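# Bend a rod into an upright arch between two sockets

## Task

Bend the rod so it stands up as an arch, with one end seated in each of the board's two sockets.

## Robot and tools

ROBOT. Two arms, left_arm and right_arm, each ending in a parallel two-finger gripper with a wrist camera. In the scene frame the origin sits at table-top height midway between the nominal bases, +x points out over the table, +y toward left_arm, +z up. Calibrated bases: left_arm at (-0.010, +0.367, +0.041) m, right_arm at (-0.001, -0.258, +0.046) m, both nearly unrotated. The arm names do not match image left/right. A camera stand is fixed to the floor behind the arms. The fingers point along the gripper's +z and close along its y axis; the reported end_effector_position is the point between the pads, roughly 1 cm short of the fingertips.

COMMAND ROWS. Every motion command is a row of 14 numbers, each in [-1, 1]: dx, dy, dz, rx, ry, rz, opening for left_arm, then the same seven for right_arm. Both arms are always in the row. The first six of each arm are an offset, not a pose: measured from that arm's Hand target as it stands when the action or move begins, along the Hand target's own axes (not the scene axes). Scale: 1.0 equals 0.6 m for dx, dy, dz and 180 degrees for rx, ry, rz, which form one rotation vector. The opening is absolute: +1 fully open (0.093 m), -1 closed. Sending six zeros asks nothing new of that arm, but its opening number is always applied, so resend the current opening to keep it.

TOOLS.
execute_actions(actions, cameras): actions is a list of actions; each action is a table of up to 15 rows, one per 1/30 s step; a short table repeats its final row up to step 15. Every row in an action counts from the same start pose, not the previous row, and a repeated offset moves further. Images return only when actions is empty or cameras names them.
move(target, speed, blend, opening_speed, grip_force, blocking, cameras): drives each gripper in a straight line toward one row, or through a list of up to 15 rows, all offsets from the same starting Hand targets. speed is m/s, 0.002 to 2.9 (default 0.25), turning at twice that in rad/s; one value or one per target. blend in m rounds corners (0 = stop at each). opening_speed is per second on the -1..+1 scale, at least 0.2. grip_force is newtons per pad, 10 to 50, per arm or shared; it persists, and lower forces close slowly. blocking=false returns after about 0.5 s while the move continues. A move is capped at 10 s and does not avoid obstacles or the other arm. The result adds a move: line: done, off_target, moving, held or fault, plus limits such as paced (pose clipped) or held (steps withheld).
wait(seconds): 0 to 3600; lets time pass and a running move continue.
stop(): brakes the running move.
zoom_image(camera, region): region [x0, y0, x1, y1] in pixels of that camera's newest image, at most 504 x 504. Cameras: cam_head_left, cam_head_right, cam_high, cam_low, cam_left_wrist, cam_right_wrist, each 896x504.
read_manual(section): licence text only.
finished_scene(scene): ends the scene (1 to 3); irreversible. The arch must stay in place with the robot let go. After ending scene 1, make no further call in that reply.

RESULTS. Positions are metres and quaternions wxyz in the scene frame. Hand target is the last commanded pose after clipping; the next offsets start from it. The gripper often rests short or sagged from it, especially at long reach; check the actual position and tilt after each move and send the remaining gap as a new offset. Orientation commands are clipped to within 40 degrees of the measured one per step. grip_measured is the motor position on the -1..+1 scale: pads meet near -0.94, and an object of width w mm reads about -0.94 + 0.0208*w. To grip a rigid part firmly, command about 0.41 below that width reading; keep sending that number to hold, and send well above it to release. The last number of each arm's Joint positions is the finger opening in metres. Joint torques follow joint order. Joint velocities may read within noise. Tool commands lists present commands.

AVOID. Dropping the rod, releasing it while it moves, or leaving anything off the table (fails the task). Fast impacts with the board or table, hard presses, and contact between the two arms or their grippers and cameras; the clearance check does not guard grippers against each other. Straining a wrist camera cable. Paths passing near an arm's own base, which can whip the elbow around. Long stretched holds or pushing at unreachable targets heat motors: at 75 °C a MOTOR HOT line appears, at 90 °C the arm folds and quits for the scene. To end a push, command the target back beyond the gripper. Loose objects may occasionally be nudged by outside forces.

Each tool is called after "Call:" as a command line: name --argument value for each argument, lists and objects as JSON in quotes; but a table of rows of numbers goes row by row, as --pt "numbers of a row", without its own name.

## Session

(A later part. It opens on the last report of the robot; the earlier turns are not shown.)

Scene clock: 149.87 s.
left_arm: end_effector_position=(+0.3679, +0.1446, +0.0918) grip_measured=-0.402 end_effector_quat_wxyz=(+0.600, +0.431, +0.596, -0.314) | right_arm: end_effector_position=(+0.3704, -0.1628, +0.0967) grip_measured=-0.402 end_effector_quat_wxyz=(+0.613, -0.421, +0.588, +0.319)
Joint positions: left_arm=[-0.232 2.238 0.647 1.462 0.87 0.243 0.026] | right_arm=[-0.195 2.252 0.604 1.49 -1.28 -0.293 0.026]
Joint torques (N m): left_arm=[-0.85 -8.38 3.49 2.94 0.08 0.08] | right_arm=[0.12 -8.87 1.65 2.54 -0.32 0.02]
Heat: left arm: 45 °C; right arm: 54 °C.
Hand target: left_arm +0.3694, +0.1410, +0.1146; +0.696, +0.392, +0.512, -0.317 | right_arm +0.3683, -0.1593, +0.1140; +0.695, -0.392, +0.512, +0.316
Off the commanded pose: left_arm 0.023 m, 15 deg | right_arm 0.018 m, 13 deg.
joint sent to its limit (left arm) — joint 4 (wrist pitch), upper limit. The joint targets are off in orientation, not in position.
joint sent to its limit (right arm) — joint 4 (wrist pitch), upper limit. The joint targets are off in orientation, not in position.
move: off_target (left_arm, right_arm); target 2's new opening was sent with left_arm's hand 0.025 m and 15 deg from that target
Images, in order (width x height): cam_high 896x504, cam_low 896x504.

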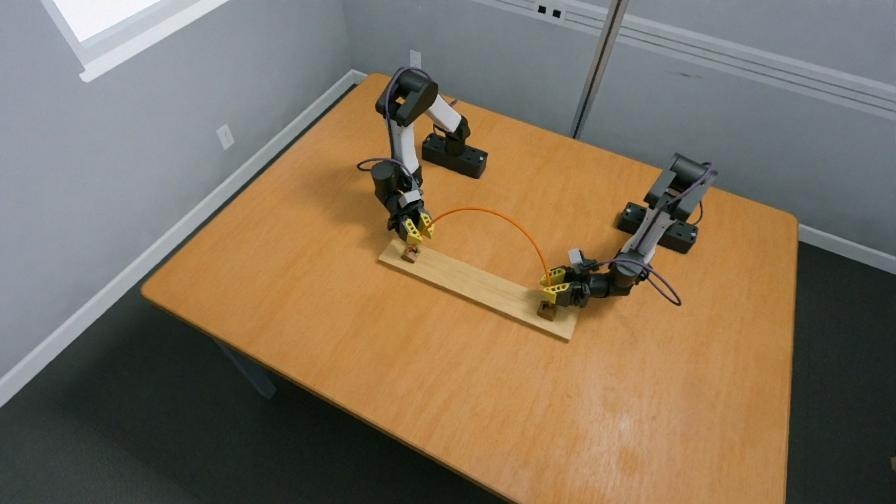

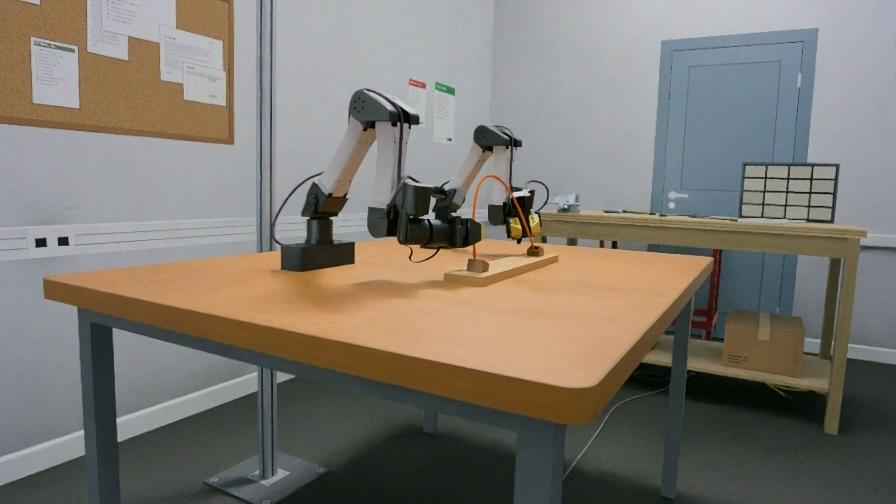

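Call:
move --pt "0 0 0 0 0 0 -0.77 0 0 0 0 0 0 -0.77" --pt "0.0039 0.0119 0.0066 0 0 0 -0.77 0.0034 -0.0104 0.0057 0 0 0 -0.77" --speed 0.03 --opening_speed 0.4 --cameras '["cam_low", "cam_high"]'

Call:
zoom_image --camera "cam_low" --region '[440, 150, 570, 290]'

Call:
zoom_image --camera "cam_high" --region '[380, 200, 580, 340]'

Scene clock: 174.73 s.
left_arm: end_effector_position=(+0.3723, +0.1433, +0.0944) grip_measured=-0.768 end_effector_quat_wxyz=(+0.605, +0.432, +0.591, -0.312) | right_arm: end_effector_position=(+0.3722, -0.1631, +0.0986) grip_measured=-0.767 end_effector_quat_wxyz=(+0.614, -0.421, +0.587, +0.318)
Joint positions: left_arm=[-0.232 2.243 0.666 1.462 0.872 0.243 0.008] | right_arm=[-0.195 2.249 0.611 1.49 -1.28 -0.286 0.008]
Joint torques (N m): left_arm=[-0.35 -7.24 4.81 2.94 0.07 -0.01] | right_arm=[0.46 -7.71 3.43 2.54 -0.24 0.06]
Motor temperatures (°C): left_arm=[29 46 40 47 28 29 30] | right_arm=[27 42 38 55 30 31 29]
Heat: left arm: 47 °C; right arm: 55 °C.
Hand target: left_arm +0.3778, +0.1410, +0.1146; +0.696, +0.392, +0.512, -0.317 | right_arm +0.3757, -0.1594, +0.1141; +0.695, -0.392, +0.512, +0.316
Off the commanded pose: left_arm 0.021 m, 15 deg | right_arm 0.016 m, 13 deg.
joint sent to its limit (left arm) — joint 4 (wrist pitch), upper limit. The joint targets are off in orientation, not in position.
joint sent to its limit (right arm) — joint 4 (wrist pitch), upper limit. The joint targets are off in orientation, not in position.
move: off_target (left_arm, right_arm)
Images, in order (width x height): cam_high 896x504, cam_low 896x504.

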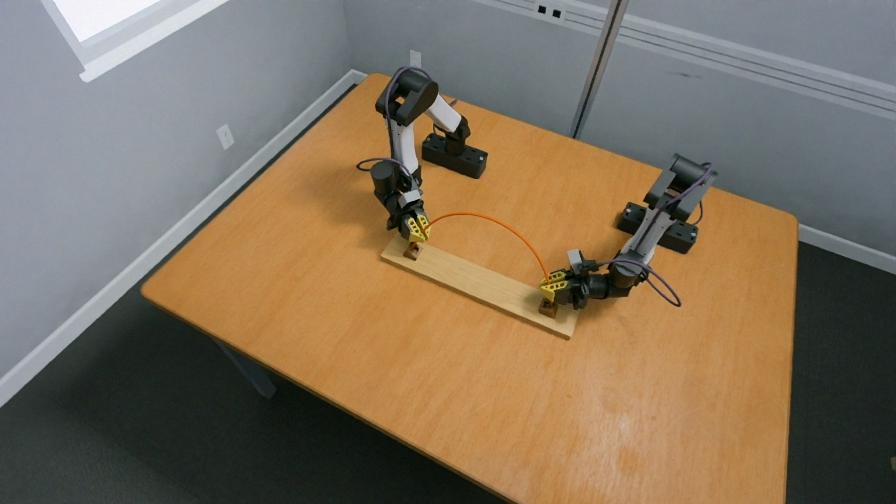

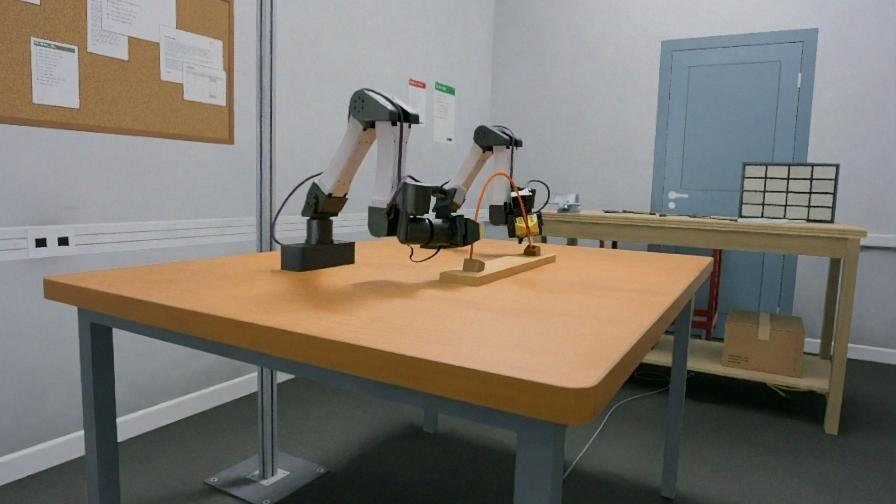

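Scaled by 3.600 from the camera's image (finer frame: 1280x720).

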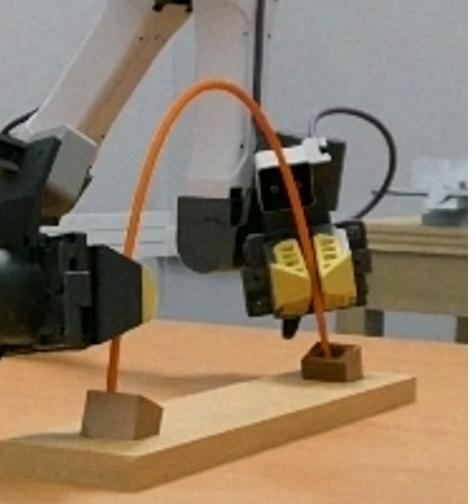

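Scaled by 2.520 from the camera's image (finer frame: 1280x720).

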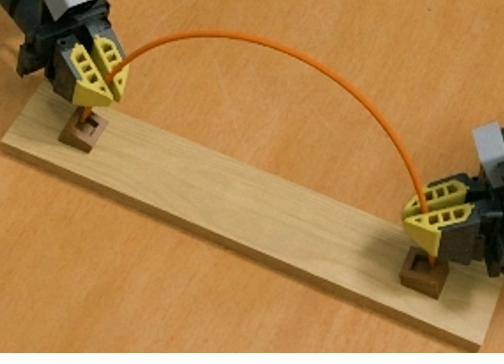

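Call:
move --pt "0.0025 0.0075 0.0041 0 0 0 -0.77 0.0025 -0.0075 0.0041 0 0 0 -0.77" --pt "0.0025 0.0075 0.0041 0 0 0 -0.4 0.0025 -0.0075 0.0041 0 0 0 -0.4" --speed 0.03 --opening_speed 0.25 --cameras '["cam_low", "cam_high"]'

Call:
zoom_image --camera "cam_low" --region '[440, 150, 570, 290]'

Call:
zoom_image --camera "cam_high" --region '[380, 200, 580, 340]'

Scene clock: 186.90 s.
left_arm: end_effector_position=(+0.3770, +0.1421, +0.0943) grip_measured=-0.402 end_effector_quat_wxyz=(+0.606, +0.432, +0.590, -0.313) | right_arm: end_effector_position=(+0.3762, -0.1630, +0.1013) grip_measured=-0.402 end_effector_quat_wxyz=(+0.615, -0.420, +0.586, +0.320)
Joint positions: left_arm=[-0.232 2.256 0.688 1.462 0.873 0.236 0.026] | right_arm=[-0.192 2.249 0.627 1.49 -1.28 -0.268 0.026]
Joint torques (N m): left_arm=[-0.05 -7.36 4.88 2.93 0.07 -0.02] | right_arm=[0.57 -7.04 3.82 2.53 -0.16 0.01]
Motor temperatures (°C): left_arm=[29 45 40 48 27 29 30] | right_arm=[27 41 38 56 30 31 29]
Heat: left arm: 48 °C; right arm: 56 °C.
Hand target: left_arm +0.3832, +0.1410, +0.1146; +0.696, +0.392, +0.512, -0.317 | right_arm +0.3810, -0.1593, +0.1140; +0.695, -0.392, +0.512, +0.316
Off the commanded pose: left_arm 0.021 m, 14 deg | right_arm 0.014 m, 13 deg.
joint sent to its limit (left arm) — joint 4 (wrist pitch), upper limit. The joint targets are off in orientation, not in position.
joint sent to its limit (right arm) — joint 4 (wrist pitch), upper limit. The joint targets are off in orientation, not in position.
move: off_target (left_arm, right_arm); target 2's new opening was sent with left_arm's hand 0.021 m and 14 deg from that target
Images, in order (width x height): cam_high 896x504, cam_low 896x504.

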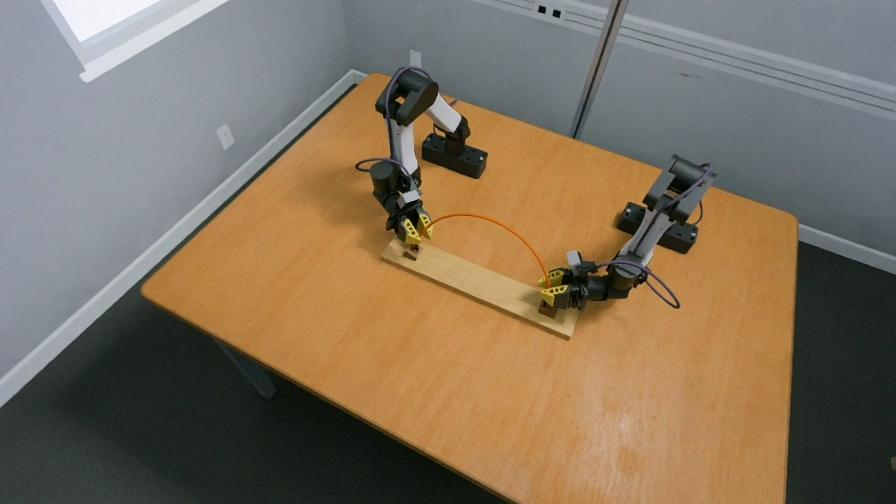

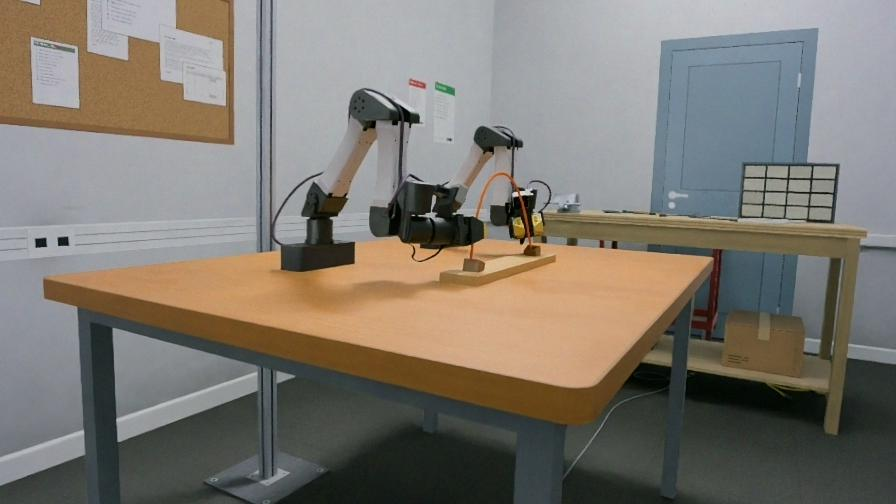

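Scaled by 3.600 from the camera's image (finer frame: 1280x720).

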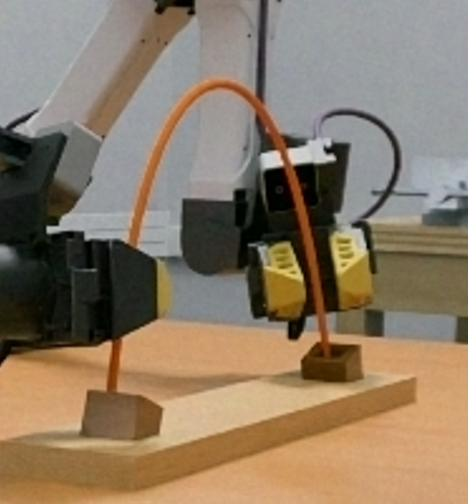

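Scaled by 2.520 from the camera's image (finer frame: 1280x720).

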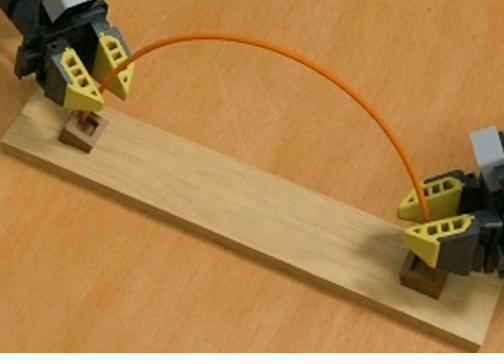

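Call:
move --pt "0 0 -0.13 0 0 0 -0.4 0 0 -0.13 0 0 0 -0.4" --pt "-0.06 0 -0.2 0 0 0 -0.4 -0.06 0 -0.2 0 0 0 -0.4" --speed '[0.06, 0.15]' --blend 0.01 --cameras '["cam_low", "cam_high", "cam_left_wrist"]'

Call:
zoom_image --camera "cam_low" --region '[440, 150, 570, 290]'

Scene clock: 196.03 s.
left_arm: end_effector_position=(+0.3172, +0.2459, +0.1077) grip_measured=-0.402 end_effector_quat_wxyz=(+0.596, +0.423, +0.595, -0.333) | right_arm: end_effector_position=(+0.3181, -0.2646, +0.1188) grip_measured=-0.402 end_effector_quat_wxyz=(+0.645, -0.380, +0.597, +0.289)
Joint positions: left_arm=[0.122 2.083 0.413 1.461 1.24 0.307 0.026] | right_arm=[-0.588 2.139 0.469 1.488 -1.565 -0.327 0.026]
Joint torques (N m): left_arm=[0.05 -8.66 1.78 2.69 0.13 0.14] | right_arm=[-0.95 -8.24 1.37 1.86 -0.35 -0.23]
Motor temperatures (°C): left_arm=[29 45 40 48 27 29 30] | right_arm=[27 41 38 56 30 31 29]
Heat: left arm: 48 °C; right arm: 56 °C.
Hand target: left_arm +0.3176, +0.2468, +0.1291; +0.696, +0.392, +0.512, -0.317 | right_arm +0.3154, -0.2652, +0.1286; +0.695, -0.392, +0.512, +0.316
Off the commanded pose: left_arm 0.021 m, 15 deg | right_arm 0.010 m, 12 deg.
joint sent to its limit (left arm) — joint 4 (wrist pitch), upper limit. The joint targets are off in orientation, not in position.
joint sent to its limit (right arm) — joint 5 (wrist yaw), lower limit. The joint targets are off in orientation, not in position.
move: off_target (left_arm, right_arm)
Images, in order (width x height): cam_high 896x504, cam_low 896x504, cam_left_wrist 896x504.

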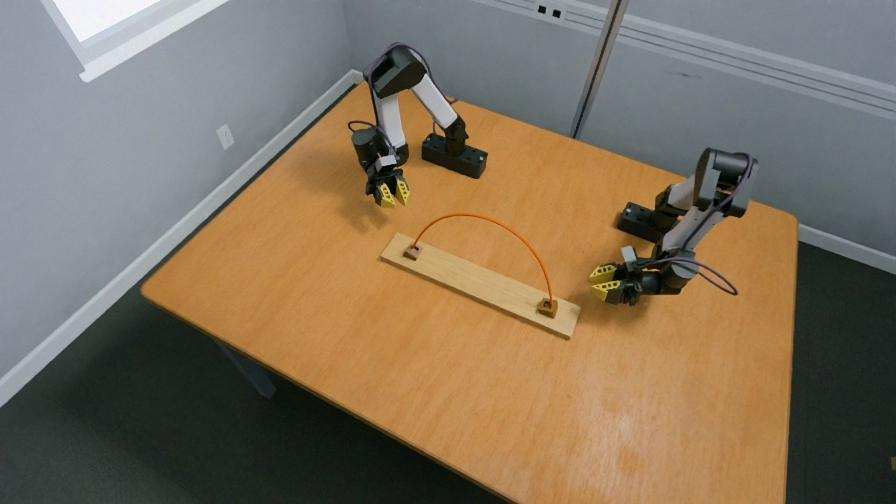

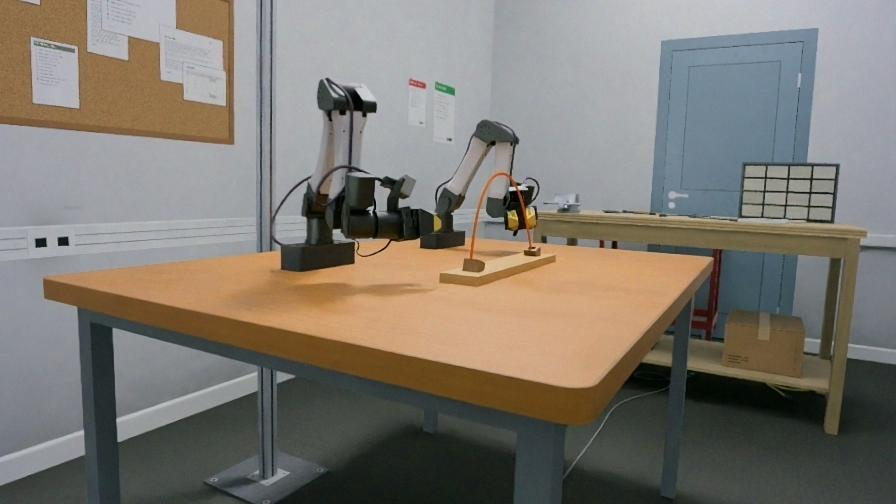

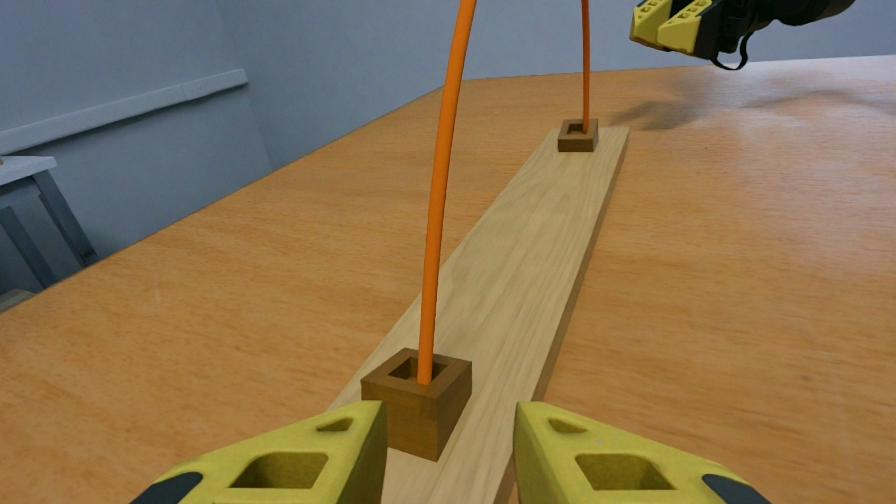

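Scaled by 3.600 from the camera's image (finer frame: 1280x720).

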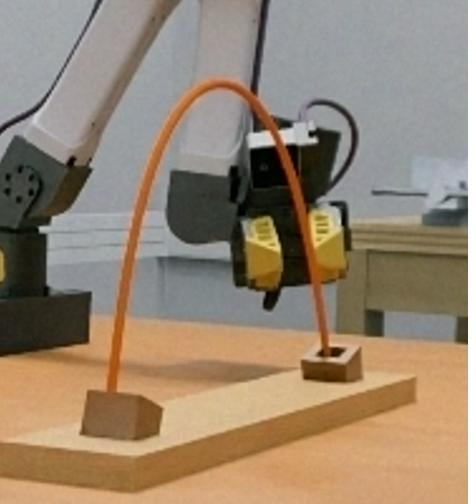

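Arch stands upright, free of both hands.

Call:
finished_scene --scene 3

The scene is finished: the task was done.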